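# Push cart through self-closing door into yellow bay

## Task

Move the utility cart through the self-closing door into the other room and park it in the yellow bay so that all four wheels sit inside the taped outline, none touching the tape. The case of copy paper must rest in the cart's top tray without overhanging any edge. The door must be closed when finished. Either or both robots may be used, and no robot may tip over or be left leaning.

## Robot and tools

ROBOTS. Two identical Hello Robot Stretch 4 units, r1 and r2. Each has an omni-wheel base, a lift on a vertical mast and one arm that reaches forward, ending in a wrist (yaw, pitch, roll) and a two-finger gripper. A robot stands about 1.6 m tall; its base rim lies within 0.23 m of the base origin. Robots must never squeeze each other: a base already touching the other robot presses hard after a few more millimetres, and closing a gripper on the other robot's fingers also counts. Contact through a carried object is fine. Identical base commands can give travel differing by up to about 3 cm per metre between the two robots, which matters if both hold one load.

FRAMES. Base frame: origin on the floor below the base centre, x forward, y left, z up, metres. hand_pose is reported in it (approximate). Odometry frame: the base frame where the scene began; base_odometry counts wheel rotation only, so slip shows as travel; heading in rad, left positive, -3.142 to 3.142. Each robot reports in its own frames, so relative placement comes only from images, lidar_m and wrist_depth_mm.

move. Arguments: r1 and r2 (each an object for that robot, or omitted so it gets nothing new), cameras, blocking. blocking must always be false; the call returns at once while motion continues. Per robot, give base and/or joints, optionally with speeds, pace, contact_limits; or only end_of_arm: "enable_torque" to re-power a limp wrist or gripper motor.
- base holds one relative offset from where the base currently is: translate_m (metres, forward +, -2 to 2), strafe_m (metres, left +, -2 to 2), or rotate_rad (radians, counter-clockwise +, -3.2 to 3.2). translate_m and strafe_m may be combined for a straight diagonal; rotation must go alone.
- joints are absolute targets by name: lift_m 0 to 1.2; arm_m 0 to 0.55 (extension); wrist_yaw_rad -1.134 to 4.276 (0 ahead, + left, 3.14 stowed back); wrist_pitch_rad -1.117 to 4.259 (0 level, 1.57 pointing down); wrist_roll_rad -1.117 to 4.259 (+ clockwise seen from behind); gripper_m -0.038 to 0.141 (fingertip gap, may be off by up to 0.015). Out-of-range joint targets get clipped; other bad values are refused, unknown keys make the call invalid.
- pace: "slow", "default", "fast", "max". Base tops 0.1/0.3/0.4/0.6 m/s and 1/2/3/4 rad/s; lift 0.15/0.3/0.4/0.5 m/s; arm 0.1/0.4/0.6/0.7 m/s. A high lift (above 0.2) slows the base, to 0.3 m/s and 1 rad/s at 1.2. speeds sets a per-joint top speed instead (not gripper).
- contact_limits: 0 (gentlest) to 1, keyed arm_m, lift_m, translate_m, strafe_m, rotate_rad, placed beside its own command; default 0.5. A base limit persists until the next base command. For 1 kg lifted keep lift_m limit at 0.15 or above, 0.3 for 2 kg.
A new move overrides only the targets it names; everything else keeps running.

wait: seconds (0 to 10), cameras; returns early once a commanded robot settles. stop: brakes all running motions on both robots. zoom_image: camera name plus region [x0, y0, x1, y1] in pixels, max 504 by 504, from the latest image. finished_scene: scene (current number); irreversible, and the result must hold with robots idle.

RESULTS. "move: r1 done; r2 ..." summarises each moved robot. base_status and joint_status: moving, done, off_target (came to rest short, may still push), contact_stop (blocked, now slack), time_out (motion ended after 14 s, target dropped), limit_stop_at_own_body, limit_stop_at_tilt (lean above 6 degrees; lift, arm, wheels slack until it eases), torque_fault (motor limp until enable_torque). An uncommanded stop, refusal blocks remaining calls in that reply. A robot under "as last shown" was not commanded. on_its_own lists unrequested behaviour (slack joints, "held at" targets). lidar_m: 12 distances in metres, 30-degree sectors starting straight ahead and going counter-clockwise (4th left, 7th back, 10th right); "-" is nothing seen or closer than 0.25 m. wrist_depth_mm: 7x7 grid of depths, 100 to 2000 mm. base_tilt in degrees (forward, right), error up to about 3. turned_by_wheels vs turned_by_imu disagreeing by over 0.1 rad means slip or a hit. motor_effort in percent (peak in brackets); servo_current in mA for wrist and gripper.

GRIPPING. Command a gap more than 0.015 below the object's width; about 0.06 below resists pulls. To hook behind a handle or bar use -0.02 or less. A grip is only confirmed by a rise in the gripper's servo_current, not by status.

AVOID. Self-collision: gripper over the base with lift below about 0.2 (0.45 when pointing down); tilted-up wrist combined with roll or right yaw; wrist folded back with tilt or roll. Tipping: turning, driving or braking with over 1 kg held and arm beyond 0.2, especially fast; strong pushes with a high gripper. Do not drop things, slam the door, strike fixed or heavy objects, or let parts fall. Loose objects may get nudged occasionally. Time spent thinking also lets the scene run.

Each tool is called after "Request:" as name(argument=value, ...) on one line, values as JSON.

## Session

Request:
wait(seconds=0)

Scene clock: 0.00 s.
r1.base_odometry: x=+0.000 y=+0.000 heading=+0.000
r1.turned_by_wheels: +0.000
r1.turned_by_imu: +0.000
r1.base_tilt: forward=-1.6 right=+1.3
r1.lidar_m: 0.96 1.73 2.02 2.40 3.92 1.60 0.85 0.77 0.78 0.89 0.77 0.78
r1.base_status: not commanded
r1.joint_positions: lift_m=+0.124 arm_m=+0.000 wrist_yaw_rad=+3.194 wrist_pitch_rad=+0.002 wrist_roll_rad=+0.000 gripper_m=+0.056
r1.joint_status: not commanded
r1.measured_speeds: all 0
r1.motor_effort: lift_m=+19 arm_m=-4 wheel_0=-2 wheel_1=+1 wheel_2=+0
r1.servo_current: wrist_yaw_rad=59 wrist_pitch_rad=46 wrist_roll_rad=46 gripper_m=39
r1.hand_pose: x=-0.1216 y=+0.0722 z=+0.3019 quat_wxyz=(-0.026, -0.001, +0.000, +1.000) (m; r1's base frame)
r1.wrist_depth_mm: - 135 - - - - - / - 123 135 - - - - / - 121 191 - - - - / 110 136 194 - - - - / 137 - - - 1618 - - / 226 - 190 1098 188 1160 1118 / 224 163 750 798 768 768 759
r2.base_odometry: x=+0.000 y=+0.000 heading=+0.000
r2.turned_by_wheels: +0.000
r2.turned_by_imu: +0.000
r2.base_tilt: forward=-0.6 right=+0.1
r2.lidar_m: 1.29 1.32 1.58 2.33 2.36 2.78 1.41 1.41 2.77 2.39 2.42 1.48
r2.base_status: not commanded
r2.joint_positions: lift_m=+0.200 arm_m=+0.000 wrist_yaw_rad=+3.211 wrist_pitch_rad=+0.001 wrist_roll_rad=+0.000 gripper_m=+0.056
r2.joint_status: not commanded
r2.measured_speeds: all 0
r2.motor_effort: lift_m=+18 arm_m=-4 wheel_0=-1 wheel_1=+1 wheel_2=+1
r2.servo_current: wrist_yaw_rad=46 wrist_pitch_rad=39 wrist_roll_rad=52 gripper_m=52
r2.hand_pose: x=-0.1229 y=+0.0671 z=+0.3779 quat_wxyz=(-0.035, -0.001, +0.000, +0.999) (m; r2's base frame)
r2.wrist_depth_mm: - - 137 - - - - / - - 137 - - - - / - 109 138 - - - - / - 140 175 - - - - / 214 - - - - - - / 213 1281 196 1255 190 1336 1182 / 208 243 866 - - 854 878
pictures: r1_head_camera, r1_head_left_camera, r1_head_right_camera, r1_wrist_camera, r2_head_camera, r2_head_left_camera, r2_head_right_camera, r2_wrist_camera
Images, in order (width x height): r1_head_camera 420x560, r1_head_left_camera 420x672, r1_head_right_camera 420x672, r1_wrist_camera 616x392, r2_head_camera 420x560, r2_head_left_camera 420x672, r2_head_right_camera 420x672, r2_wrist_camera 616x392.

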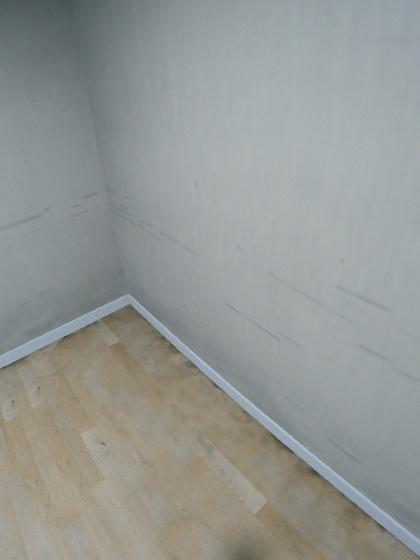

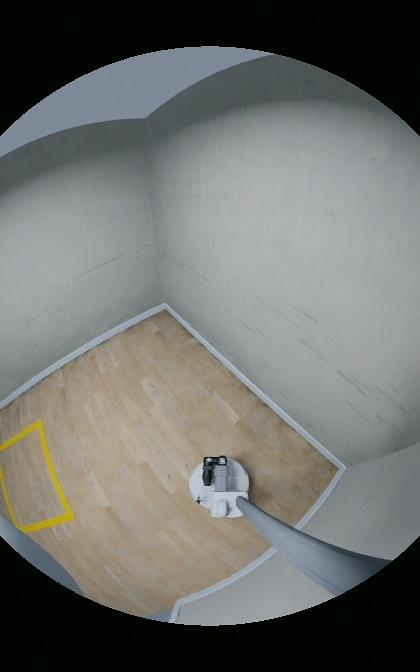

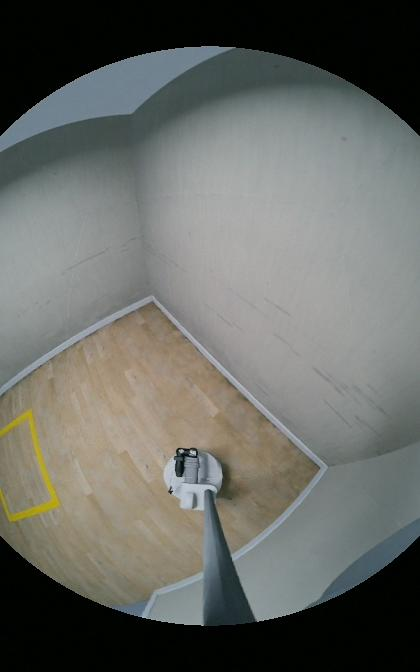

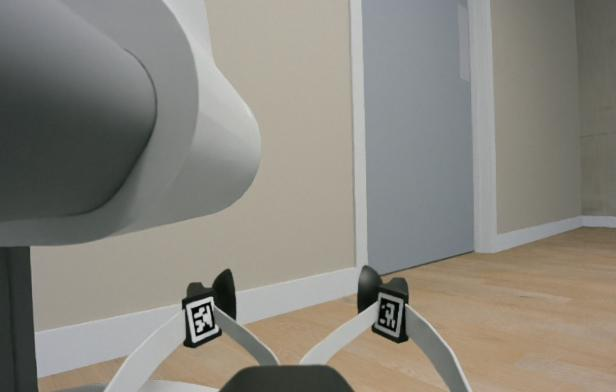

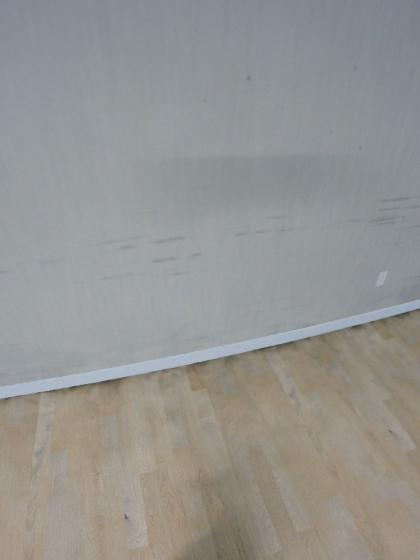

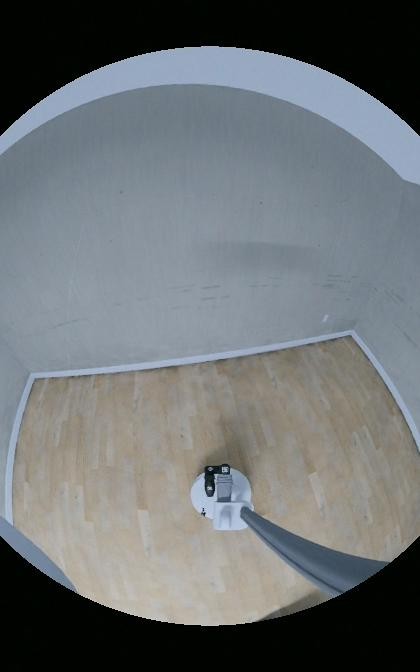

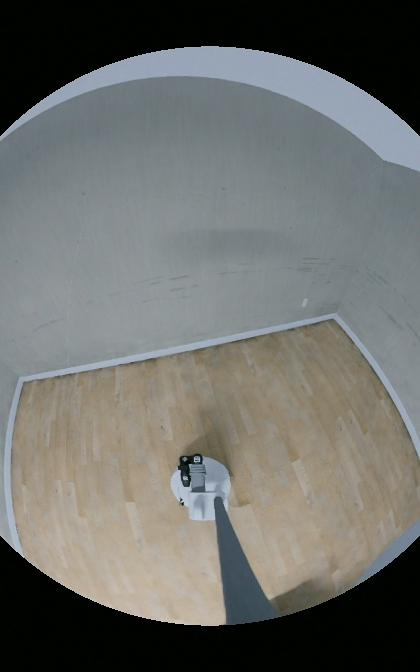

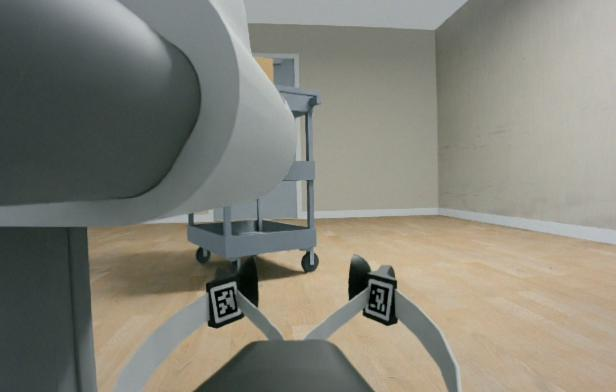

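Request:
move(r1={"base":{"rotate_rad":2.4},"joints":{"lift_m":0.6},"pace":"fast"}, r2={"base":{"rotate_rad":3.2},"joints":{"lift_m":0.6},"pace":"fast"}, blocking=false, cameras=[])

Request:
wait(seconds=4, cameras=["r1_head_camera","r1_head_left_camera","r2_head_camera","r2_head_left_camera"])

Scene clock: 16.40 s.
move: r1 moving; r2 moving
r1.base_odometry: x=+0.000 y=+0.000 heading=+0.379
r1.turned_by_wheels: +0.379
r1.turned_by_imu: +0.380
r1.base_tilt: forward=-1.6 right=+1.2
r1.lidar_m: 1.37 2.01 2.24 3.50 2.08 0.96 0.75 0.75 0.84 0.80 0.77 0.86
r1.base_status: rotate_rad moving
r1.joint_positions: lift_m=+0.187 arm_m=+0.000 wrist_yaw_rad=+3.194 wrist_pitch_rad=+0.002 wrist_roll_rad=+0.000 gripper_m=+0.056
r1.joint_status: lift_m moving
r1.measured_speeds: translate_m=+0.001 strafe_m=-0.001 rotate_rad=+1.461 lift_m=+0.244 arm_m=+0.000 wrist_yaw_rad=+0.000 wrist_pitch_rad=+0.000 wrist_roll_rad=+0.000
r1.motor_effort: lift_m=+27(28) arm_m=-4(4) wheel_0=-10(11) wheel_1=-9(11) wheel_2=-8(8)
r1.servo_current: wrist_yaw_rad=65(65) wrist_pitch_rad=46(46) wrist_roll_rad=39(59) gripper_m=39(46)
r1.hand_pose: x=-0.1216 y=+0.0722 z=+0.3649 quat_wxyz=(-0.026, -0.001, +0.000, +1.000) (m; r1's base frame)
r1.wrist_depth_mm: - 135 - - - - - / - 123 135 - - 1205 - / - 121 192 - - 1205 - / 110 136 195 - - 1205 - / 137 - - - - 1205 - / 216 - 190 - 187 1160 1281 / 223 150 188 143 854 878 917
r2.base_odometry: x=+0.000 y=+0.000 heading=+0.379
r2.turned_by_wheels: +0.379
r2.turned_by_imu: +0.368
r2.base_tilt: forward=-0.7 right=+0.1
r2.lidar_m: 1.31 1.47 2.24 2.31 2.60 1.53 1.44 3.01 2.40 2.37 1.66 1.33
r2.base_status: rotate_rad moving
r2.joint_positions: lift_m=+0.263 arm_m=+0.000 wrist_yaw_rad=+3.211 wrist_pitch_rad=+0.001 wrist_roll_rad=+0.000 gripper_m=+0.056
r2.joint_status: lift_m moving
r2.measured_speeds: translate_m=-0.001 strafe_m=+0.001 rotate_rad=+1.462 lift_m=+0.244 arm_m=+0.000 wrist_yaw_rad=+0.000 wrist_pitch_rad=+0.000 wrist_roll_rad=+0.000
r2.motor_effort: lift_m=+21(24) arm_m=-4(4) wheel_0=-4(12) wheel_1=-12(12) wheel_2=-12(14)
r2.servo_current: wrist_yaw_rad=46(46) wrist_pitch_rad=39(46) wrist_roll_rad=39(59) gripper_m=46(52)
r2.hand_pose: x=-0.1229 y=+0.0671 z=+0.4410 quat_wxyz=(-0.035, -0.001, +0.000, +0.999) (m; r2's base frame)
r2.wrist_depth_mm: - - 137 - - - - / - 107 137 - - - - / - 110 138 1499 - - - / - 140 179 - - - - / 216 - - - - - - / 213 1464 196 1464 190 1499 1336 / 211 244 1042 - - 1008 991
pictures: none
No camera images: "cameras" was empty.

Scene clock: 18.17 s.
earlier move: r1 done; r2 moving
r1.base_odometry: x=+0.000 y=+0.000 heading=+2.400
r1.turned_by_wheels: +2.020
r1.turned_by_imu: +2.032
r1.base_tilt: forward=-1.6 right=+1.3
r1.lidar_m: 2.35 1.01 0.78 0.75 0.81 0.78 0.76 0.85 1.26 2.03 2.16 3.13
r1.base_status: done
r1.joint_positions: lift_m=+0.600 arm_m=+0.000 wrist_yaw_rad=+3.194 wrist_pitch_rad=+0.002 wrist_roll_rad=+0.000 gripper_m=+0.056
r1.joint_status: all done
r1.measured_speeds: all 0
r1.motor_effort: lift_m=+24(28) arm_m=-4(4) wheel_0=-2(11) wheel_1=-1(11) wheel_2=+0(10)
r1.servo_current: wrist_yaw_rad=26(65) wrist_pitch_rad=46(46) wrist_roll_rad=59(65) gripper_m=39(52)
r1.hand_pose: x=-0.1216 y=+0.0722 z=+0.7772 quat_wxyz=(-0.026, -0.001, +0.000, +1.000) (m; r1's base frame)
r1.wrist_depth_mm: - 135 - - - - - / - 121 135 - - - - / - 124 188 - - - - / 110 136 200 - - - - / 137 - - - - - - / 214 - 190 - 188 - - / - 140 - 137 - - -
r2.base_odometry: x=+0.000 y=+0.000 heading=-3.084
r2.turned_by_wheels: +2.821
r2.turned_by_imu: +2.747
r2.base_tilt: forward=-0.7 right=+0.0
r2.lidar_m: 1.37 1.48 2.69 2.41 2.37 1.49 1.31 1.32 1.62 2.35 2.33 2.86
r2.base_status: rotate_rad moving
r2.joint_positions: lift_m=+0.600 arm_m=+0.000 wrist_yaw_rad=+3.211 wrist_pitch_rad=+0.001 wrist_roll_rad=+0.000 gripper_m=+0.056
r2.joint_status: all done
r2.measured_speeds: all 0
r2.motor_effort: lift_m=+21(25) arm_m=-4(4) wheel_0=-2(13) wheel_1=-1(12) wheel_2=-2(17)
r2.servo_current: wrist_yaw_rad=46(52) wrist_pitch_rad=33(46) wrist_roll_rad=46(59) gripper_m=52(59)
r2.hand_pose: x=-0.1228 y=+0.0671 z=+0.7776 quat_wxyz=(-0.035, -0.001, +0.000, +0.999) (m; r2's base frame)
r2.wrist_depth_mm: - - 137 - - - - / - 107 138 - - - - / - 113 138 233 - - - / - 140 164 - - - - / 215 - - - - - - / 213 - 190 - 188 - - / 211 123 - - - - -
wait: 1.77 of 4 s (r1 has come to rest)
pictures: r1_head_camera, r1_head_left_camera, r2_head_camera, r2_head_left_camera
Images, in order (width x height): r1_head_camera 420x560, r1_head_left_camera 420x672, r2_head_camera 420x560, r2_head_left_camera 420x672.

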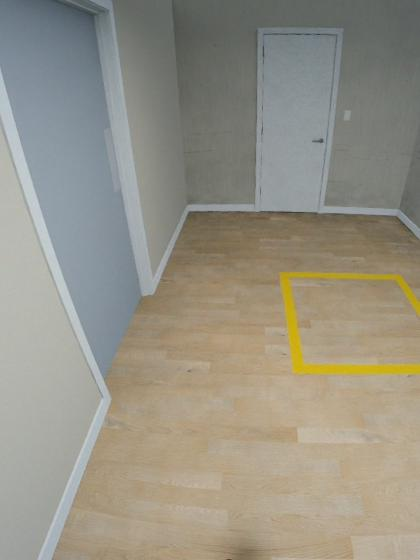

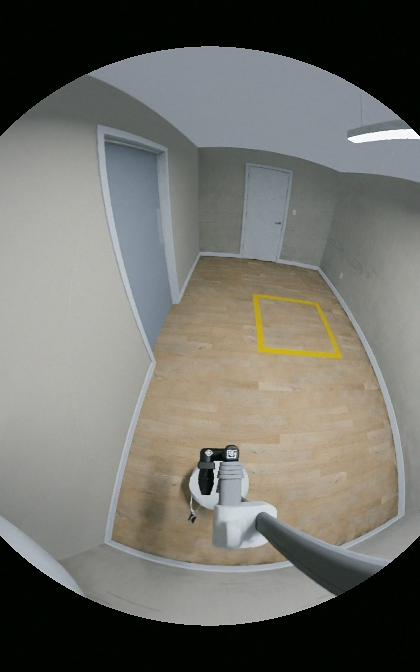

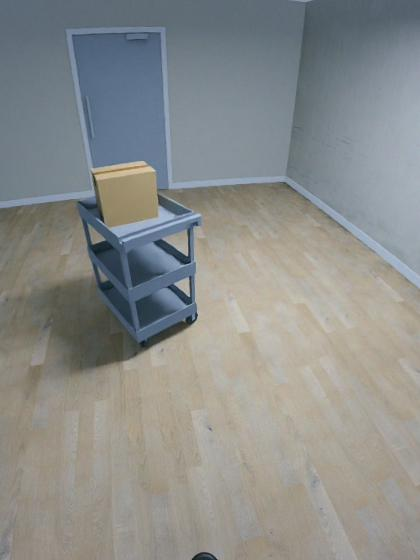

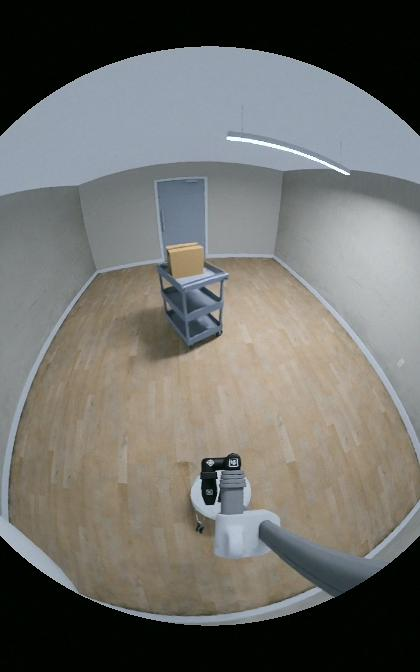

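Request:
zoom_image(camera="r2_head_camera", region=[40, 10, 240, 360])

Request:
zoom_image(camera="r1_head_camera", region=[0, 0, 420, 420])

Scaled by 1.440 from the camera's 420x560 image, which has a finer 1200x1600 frame.

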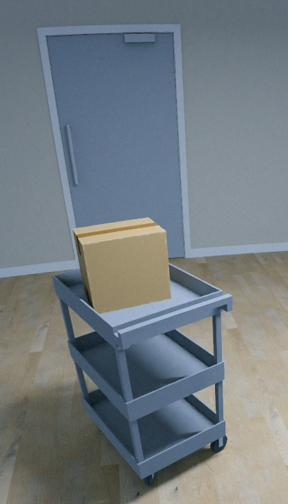

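Scaled by 1.200 from the camera's 420x560 image, which has a finer 600x800 frame.

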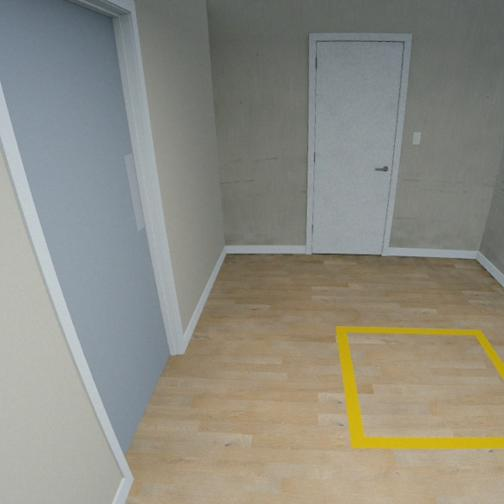

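Request:
move(r1={"base":{"translate_m":1.8,"strafe_m":-0.25},"joints":{"wrist_yaw_rad":0,"lift_m":0.8,"gripper_m":-0.02},"pace":"max"}, r2={"base":{"translate_m":1.97,"strafe_m":-0.6},"joints":{"wrist_yaw_rad":0,"gripper_m":-0.02},"pace":"max"}, blocking=false, cameras=[])

Request:
wait(seconds=6, cameras=[])

Request:
wait(seconds=3, cameras=["r1_head_camera","r2_head_camera"])

Scene clock: 138.30 s.
earlier move: r2 done
move: r1 moving; r2 moving
r1.base_odometry: x=-0.032 y=+0.039 heading=+2.400
r1.turned_by_wheels: +0.000
r1.turned_by_imu: +0.000
r1.base_tilt: forward=-1.6 right=+1.2
r1.lidar_m: 2.33 1.02 0.77 0.74 0.81 0.84 0.82 0.87 1.32 2.03 2.16 3.14
r1.base_status: translate_m moving; strafe_m moving
r1.joint_positions: lift_m=+0.723 arm_m=+0.000 wrist_yaw_rad=+2.510 wrist_pitch_rad=+0.002 wrist_roll_rad=+0.000 gripper_m=+0.037
r1.joint_status: lift_m moving; wrist_yaw_rad moving; gripper_m moving
r1.measured_speeds: translate_m=+0.196 strafe_m=-0.028 rotate_rad=+0.005 lift_m=+0.411 arm_m=+0.000 wrist_yaw_rad=-1.821 wrist_pitch_rad=+0.000 wrist_roll_rad=+0.000
r1.motor_effort: lift_m=+28(28) arm_m=+4(4) wheel_0=+6(10) wheel_1=+6(7) wheel_2=-11(12)
r1.servo_current: wrist_yaw_rad=85(195) wrist_pitch_rad=46(46) wrist_roll_rad=59(72) gripper_m=98(111)
r1.hand_pose: x=-0.0103 y=+0.2408 z=+0.9008 quat_wxyz=(+0.311, -0.001, +0.000, +0.951) (m; r1's base frame)
r1.wrist_depth_mm: - - - - - - - / - - - - - - - / - - - - - - - / - - - - - - - / - - - - - - - / - - 190 - 186 - - / - 144 - 138 - - -
r2.base_odometry: x=-0.051 y=+0.012 heading=-3.084
r2.turned_by_wheels: +0.000
r2.turned_by_imu: +0.000
r2.base_tilt: forward=-0.8 right=+0.0
r2.lidar_m: 1.35 1.36 2.75 2.40 2.45 1.54 1.34 1.37 1.64 2.31 2.32 2.83
r2.base_status: translate_m moving; strafe_m moving
r2.joint_positions: lift_m=+0.600 arm_m=+0.000 wrist_yaw_rad=+2.561 wrist_pitch_rad=+0.001 wrist_roll_rad=+0.000 gripper_m=+0.036
r2.joint_status: wrist_yaw_rad moving; gripper_m moving
r2.measured_speeds: translate_m=+0.194 strafe_m=-0.060 rotate_rad=-0.004 lift_m=+0.000 arm_m=+0.000 wrist_yaw_rad=-1.731 wrist_pitch_rad=+0.000 wrist_roll_rad=+0.000
r2.motor_effort: lift_m=+21(21) arm_m=-4(4) wheel_0=+8(12) wheel_1=+4(7) wheel_2=-15(15)
r2.servo_current: wrist_yaw_rad=98(137) wrist_pitch_rad=33(46) wrist_roll_rad=52(59) gripper_m=156(156)
r2.hand_pose: x=-0.0223 y=+0.2312 z=+0.7776 quat_wxyz=(+0.286, -0.001, +0.000, +0.958) (m; r2's base frame)
r2.wrist_depth_mm: - - - - - - - / - - - - - - - / 265 - - - - - - / - - - - - - - / - - - - - - - / - - 191 - 187 - - / - - - - - 1576 1618
pictures: none
No camera images: "cameras" was empty.

Scene clock: 143.07 s.
earlier move: r1 done; r2 moving
r1.base_odometry: x=-1.158 y=+1.400 heading=+2.400
r1.turned_by_wheels: +0.000
r1.turned_by_imu: -0.001
r1.base_tilt: forward=-1.6 right=+1.3
r1.lidar_m: 2.10 1.18 0.91 0.95 1.02 1.34 2.57 2.54 1.98 1.91 2.05 2.14
r1.base_status: done
r1.joint_positions: lift_m=+0.800 arm_m=+0.000 wrist_yaw_rad=+0.003 wrist_pitch_rad=+0.002 wrist_roll_rad=+0.000 gripper_m=-0.019
r1.joint_status: all done
r1.measured_speeds: all 0
r1.motor_effort: lift_m=+23(28) arm_m=+4(4) wheel_0=+1(11) wheel_1=+0(8) wheel_2=+2(13)
r1.servo_current: wrist_yaw_rad=52(195) wrist_pitch_rad=46(52) wrist_roll_rad=39(72) gripper_m=52(143)
r1.hand_pose: x=+0.4595 y=-0.0867 z=+0.9773 quat_wxyz=(+1.000, +0.000, +0.001, +0.001) (m; r1's base frame)
r1.wrist_depth_mm: - 1983 - 1808 - 1756 - / - 1983 - 1863 - 1808 - / - 1921 - 1863 - 1808 - / - - - 1921 - 1863 - / - - - 1863 - 1756 - / - - 183 199 171 1863 - / - 132 163 147 144 1808 -
r2.base_odometry: x=-1.996 y=+0.483 heading=-3.083
r2.turned_by_wheels: +0.000
r2.turned_by_imu: +0.004
r2.base_tilt: forward=-0.6 right=+0.1
r2.lidar_m: 2.67 2.68 3.28 0.70 0.64 3.51 3.13 2.50 1.55 1.37 1.39 1.71
r2.base_status: translate_m moving; strafe_m moving
r2.joint_positions: lift_m=+0.600 arm_m=+0.000 wrist_yaw_rad=+0.003 wrist_pitch_rad=+0.001 wrist_roll_rad=+0.000 gripper_m=-0.019
r2.joint_status: all done
r2.measured_speeds: translate_m=+0.073 strafe_m=-0.022 rotate_rad=-0.005 lift_m=+0.000 arm_m=+0.000 wrist_yaw_rad=+0.000 wrist_pitch_rad=+0.000 wrist_roll_rad=+0.000
r2.motor_effort: lift_m=+20(21) arm_m=-4(5) wheel_0=-2(16) wheel_1=+4(7) wheel_2=+0(17)
r2.servo_current: wrist_yaw_rad=46(137) wrist_pitch_rad=46(46) wrist_roll_rad=52(59) gripper_m=98(169)
r2.hand_pose: x=+0.4596 y=-0.0866 z=+0.7777 quat_wxyz=(+1.000, +0.000, +0.001, +0.001) (m; r2's base frame)
r2.wrist_depth_mm: - - - - - - - / - - - - - - - / - - - - - - - / - - - - - - - / - - - - - - - / - - 187 201 180 - - / 1808 1661 - - - 1499 1464
wait: 4.77 of 6 s (r1 has come to rest)
pictures: none
No camera images: "cameras" was empty.

Scene clock: 143.53 s.
earlier move: r2 done
r1.base_odometry: x=-1.158 y=+1.400 heading=+2.400
r1.turned_by_wheels: +0.000
r1.turned_by_imu: +0.000
r1.base_tilt: forward=-1.6 right=+1.2
r1.lidar_m: 2.11 1.17 0.90 0.94 1.01 1.36 2.58 2.56 1.98 1.90 2.04 2.17
r1.base_status: done
r1.joint_positions: lift_m=+0.800 arm_m=+0.000 wrist_yaw_rad=+0.003 wrist_pitch_rad=+0.002 wrist_roll_rad=+0.000 gripper_m=-0.019
r1.joint_status: all done
r1.measured_speeds: all 0
r1.motor_effort: lift_m=+23(28) arm_m=+4(4) wheel_0=+2(11) wheel_1=+0(8) wheel_2=+1(13)
r1.servo_current: wrist_yaw_rad=52(195) wrist_pitch_rad=46(52) wrist_roll_rad=65(72) gripper_m=59(143)
r1.hand_pose: x=+0.4595 y=-0.0867 z=+0.9773 quat_wxyz=(+1.000, +0.000, +0.001, +0.001) (m; r1's base frame)
r1.wrist_depth_mm: - 1921 - 1863 - 1808 - / - - - 1863 - 1863 - / - 1983 - 1921 - 1808 - / - - - 1808 - 1863 - / - - - 1921 - 1863 - / - - 183 198 170 1863 - / - 133 163 147 144 1863 -
r2.base_odometry: x=-2.002 y=+0.484 heading=-3.083
r2.turned_by_wheels: +0.000
r2.turned_by_imu: +0.000
r2.base_tilt: forward=-0.6 right=+0.1
r2.lidar_m: 2.67 2.70 3.24 0.70 0.64 3.48 3.12 2.51 1.55 1.38 1.38 1.71
r2.base_status: done
r2.joint_positions: lift_m=+0.600 arm_m=+0.000 wrist_yaw_rad=+0.003 wrist_pitch_rad=+0.001 wrist_roll_rad=+0.000 gripper_m=-0.019
r2.joint_status: all done
r2.measured_speeds: all 0
r2.motor_effort: lift_m=+20(21) arm_m=-4(5) wheel_0=+1(16) wheel_1=+3(7) wheel_2=+0(17)
r2.servo_current: wrist_yaw_rad=46(137) wrist_pitch_rad=33(52) wrist_roll_rad=39(59) gripper_m=98(169)
r2.hand_pose: x=+0.4596 y=-0.0866 z=+0.7777 quat_wxyz=(+1.000, +0.000, +0.001, +0.001) (m; r2's base frame)
r2.wrist_depth_mm: - - - - - - - / - - - - - - - / - - - - - - - / - - - - - - - / - - - - - - - / - - 187 202 180 - - / 1808 1661 - - - 1499 1499
wait: 0.47 of 3 s (r2 has come to rest)
pictures: r1_head_camera, r2_head_camera
Images, in order (width x height): r1_head_camera 420x560, r2_head_camera 420x560.

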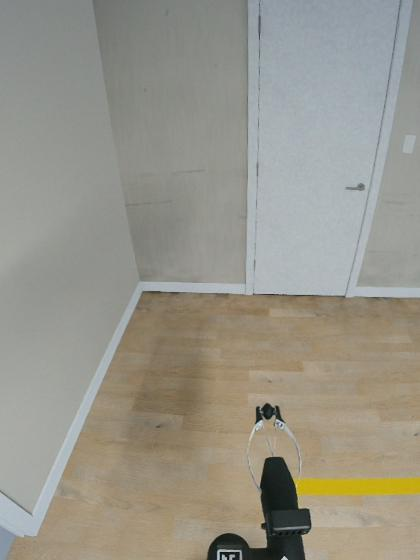

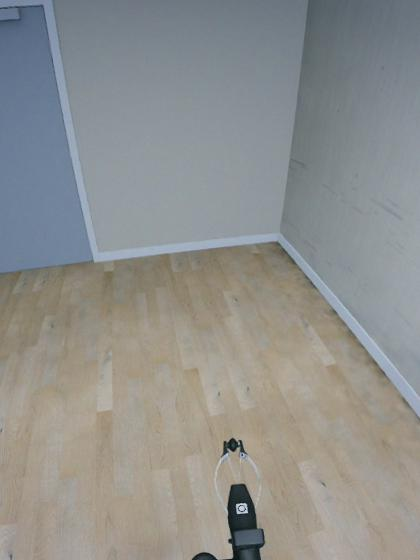

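Request:
move(r1={"base":{"rotate_rad":1.5},"joints":{"lift_m":0.8,"wrist_roll_rad":1.57},"pace":"fast"}, r2={"base":{"translate_m":1.3,"strafe_m":0.3},"joints":{"wrist_yaw_rad":0},"pace":"max"}, blocking=false, cameras=[])

Request:
wait(seconds=2.5, cameras=[])

Request:
wait(seconds=4, cameras=["r1_head_camera","r2_head_camera"])

Scene clock: 161.03 s.
move: r1 moving; r2 moving
r1.base_odometry: x=-1.158 y=+1.400 heading=+2.678
r1.turned_by_wheels: +0.278
r1.turned_by_imu: +0.278
r1.base_tilt: forward=-1.6 right=+1.3
r1.lidar_m: 1.53 0.95 0.86 0.96 1.11 2.14 2.60 2.14 1.92 1.94 2.37 2.12
r1.base_status: rotate_rad moving
r1.joint_positions: lift_m=+0.800 arm_m=+0.000 wrist_yaw_rad=+0.002 wrist_pitch_rad=+0.002 wrist_roll_rad=+0.635 gripper_m=-0.019
r1.joint_status: lift_m moving; wrist_roll_rad moving
r1.measured_speeds: translate_m=+0.000 strafe_m=-0.001 rotate_rad=+1.069 lift_m=+0.000 arm_m=+0.000 wrist_yaw_rad=+0.000 wrist_pitch_rad=+0.000 wrist_roll_rad=+1.820
r1.motor_effort: lift_m=+20(25) arm_m=+4(4) wheel_0=-7(7) wheel_1=-8(8) wheel_2=-8(8)
r1.servo_current: wrist_yaw_rad=52(65) wrist_pitch_rad=39(46) wrist_roll_rad=78(104) gripper_m=52(59)
r1.hand_pose: x=+0.4595 y=-0.0868 z=+0.9773 quat_wxyz=(+0.950, +0.312, +0.001, +0.001) (m; r1's base frame)
r1.wrist_depth_mm: - - - 1708 - - 1537 / - - - - 1756 - - / - - - - 1756 - - / - - - - - 1756 - / - - - - - 1808 1661 / - - 183 198 170 1808 1576 / - 132 162 145 154 1499 1336
r2.base_odometry: x=-2.051 y=+0.470 heading=-3.083
r2.turned_by_wheels: +0.000
r2.turned_by_imu: +0.001
r2.base_tilt: forward=-0.7 right=+0.1
r2.lidar_m: 2.62 2.64 3.18 0.71 0.65 3.54 3.17 2.51 1.54 1.36 1.40 1.71
r2.base_status: translate_m moving; strafe_m moving
r2.joint_positions: lift_m=+0.600 arm_m=+0.000 wrist_yaw_rad=+0.003 wrist_pitch_rad=+0.001 wrist_roll_rad=+0.000 gripper_m=-0.019
r2.joint_status: all done
r2.measured_speeds: translate_m=+0.193 strafe_m=+0.046 rotate_rad=+0.000 lift_m=+0.000 arm_m=+0.000 wrist_yaw_rad=+0.000 wrist_pitch_rad=+0.000 wrist_roll_rad=+0.000
r2.motor_effort: lift_m=+20(20) arm_m=-4(4) wheel_0=+4(8) wheel_1=+13(13) wheel_2=-15(15)
r2.servo_current: wrist_yaw_rad=39(52) wrist_pitch_rad=46(46) wrist_roll_rad=39(59) gripper_m=98(104)
r2.hand_pose: x=+0.4596 y=-0.0866 z=+0.7777 quat_wxyz=(+1.000, +0.000, +0.001, +0.001) (m; r2's base frame)
r2.wrist_depth_mm: - - - - - - - / - - - - - - - / - - - - - - - / - - - - - - - / - - - - - - - / - - 187 202 180 - - / 1708 1661 - - - 1537 1499
pictures: none
No camera images: "cameras" was empty.

Scene clock: 162.47 s.
earlier move: r1 done; r2 moving
r1.base_odometry: x=-1.158 y=+1.400 heading=-2.384
r1.turned_by_wheels: +1.222
r1.turned_by_imu: +1.229
r1.base_tilt: forward=-1.6 right=+1.3
r1.lidar_m: 0.94 1.00 1.23 2.56 2.69 1.99 1.90 2.01 2.20 2.11 1.25 0.91
r1.base_status: done
r1.joint_positions: lift_m=+0.800 arm_m=+0.000 wrist_yaw_rad=+0.002 wrist_pitch_rad=+0.002 wrist_roll_rad=+1.568 gripper_m=-0.019
r1.joint_status: all done
r1.measured_speeds: all 0
r1.motor_effort: lift_m=+23(25) arm_m=+4(4) wheel_0=-2(9) wheel_1=-2(8) wheel_2=+1(8)
r1.servo_current: wrist_yaw_rad=52(65) wrist_pitch_rad=39(52) wrist_roll_rad=33(104) gripper_m=46(59)
r1.hand_pose: x=+0.4595 y=-0.0868 z=+0.9773 quat_wxyz=(+0.708, +0.706, +0.001, +0.000) (m; r1's base frame)
r1.wrist_depth_mm: - - - - - - - / - - - - - - - / - 715 723 732 - - - / - 732 732 - - - - / - - - - - - - / - - 183 198 171 - - / - 132 163 144 144 - -
r2.base_odometry: x=-2.625 y=+0.302 heading=-3.083
r2.turned_by_wheels: +0.000
r2.turned_by_imu: +0.001
r2.base_tilt: forward=-0.7 right=+0.0
r2.lidar_m: 2.03 2.04 2.39 3.31 0.89 0.91 3.79 2.53 1.57 1.40 1.42 1.73
r2.base_status: translate_m moving; strafe_m moving
r2.joint_positions: lift_m=+0.600 arm_m=+0.000 wrist_yaw_rad=+0.003 wrist_pitch_rad=+0.001 wrist_roll_rad=+0.000 gripper_m=-0.019
r2.joint_status: all done
r2.measured_speeds: translate_m=+0.469 strafe_m=+0.108 rotate_rad=+0.003 lift_m=+0.000 arm_m=+0.000 wrist_yaw_rad=+0.000 wrist_pitch_rad=+0.000 wrist_roll_rad=+0.000
r2.motor_effort: lift_m=+20(20) arm_m=-4(5) wheel_0=+6(10) wheel_1=+7(13) wheel_2=-10(17)
r2.servo_current: wrist_yaw_rad=52(59) wrist_pitch_rad=46(46) wrist_roll_rad=46(59) gripper_m=91(104)
r2.hand_pose: x=+0.4596 y=-0.0867 z=+0.7777 quat_wxyz=(+1.000, +0.000, +0.001, +0.001) (m; r2's base frame)
r2.wrist_depth_mm: - - - - - - - / - - - - - - - / - - - - - - - / - - - - - - - / - - - - - - - / - - 181 200 169 - - / 1618 1537 - - - 1537 1499
wait: 1.43 of 2.5 s (r1 has come to rest)
pictures: none
No camera images: "cameras" was empty.

Scene clock: 164.77 s.
earlier move: r2 done
r1.base_odometry: x=-1.158 y=+1.400 heading=-2.384
r1.turned_by_wheels: +0.000
r1.turned_by_imu: +0.000
r1.base_tilt: forward=-1.6 right=+1.3
r1.lidar_m: 0.95 0.98 1.25 2.57 2.68 1.99 1.90 2.01 2.22 2.12 1.21 0.93
r1.base_status: done
r1.joint_positions: lift_m=+0.800 arm_m=+0.000 wrist_yaw_rad=+0.002 wrist_pitch_rad=+0.002 wrist_roll_rad=+1.568 gripper_m=-0.019
r1.joint_status: all done
r1.measured_speeds: all 0
r1.motor_effort: lift_m=+23(25) arm_m=+3(4) wheel_0=-3(9) wheel_1=-2(8) wheel_2=+1(8)
r1.servo_current: wrist_yaw_rad=46(72) wrist_pitch_rad=39(52) wrist_roll_rad=59(104) gripper_m=46(59)
r1.hand_pose: x=+0.4595 y=-0.0868 z=+0.9773 quat_wxyz=(+0.708, +0.706, +0.001, +0.000) (m; r1's base frame)
r1.wrist_depth_mm: - - - - - - - / - - - - - - - / - 732 723 741 - - - / - 723 723 - - - - / - - - - - - - / - - 182 197 171 - - / - 132 163 145 144 - -
r2.base_odometry: x=-3.282 y=+0.109 heading=-3.083
r2.turned_by_wheels: +0.000
r2.turned_by_imu: +0.001
r2.base_tilt: forward=-0.6 right=+0.1
r2.lidar_m: 1.33 1.36 1.66 3.15 3.34 1.27 1.53 2.59 1.59 1.44 1.44 1.49
r2.base_status: done
r2.joint_positions: lift_m=+0.600 arm_m=+0.000 wrist_yaw_rad=+0.003 wrist_pitch_rad=+0.001 wrist_roll_rad=+0.000 gripper_m=-0.019
r2.joint_status: all done
r2.measured_speeds: all 0
r2.motor_effort: lift_m=+20(20) arm_m=-4(5) wheel_0=+1(11) wheel_1=+2(13) wheel_2=-2(17)
r2.servo_current: wrist_yaw_rad=52(59) wrist_pitch_rad=46(46) wrist_roll_rad=39(59) gripper_m=91(104)
r2.hand_pose: x=+0.4596 y=-0.0867 z=+0.7777 quat_wxyz=(+1.000, +0.000, +0.001, +0.001) (m; r2's base frame)
r2.wrist_depth_mm: - - - - - - - / - - - - - - - / - - - - - - - / - - - - - - - / - - - - - - - / - - 181 201 169 - - / - - - - - - -
wait: 2.30 of 4 s (r2 has come to rest)
pictures: r1_head_camera, r2_head_camera
Images, in order (width x height): r1_head_camera 420x560, r2_head_camera 420x560.

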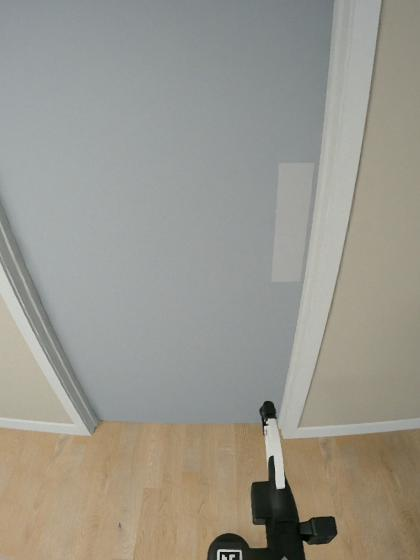

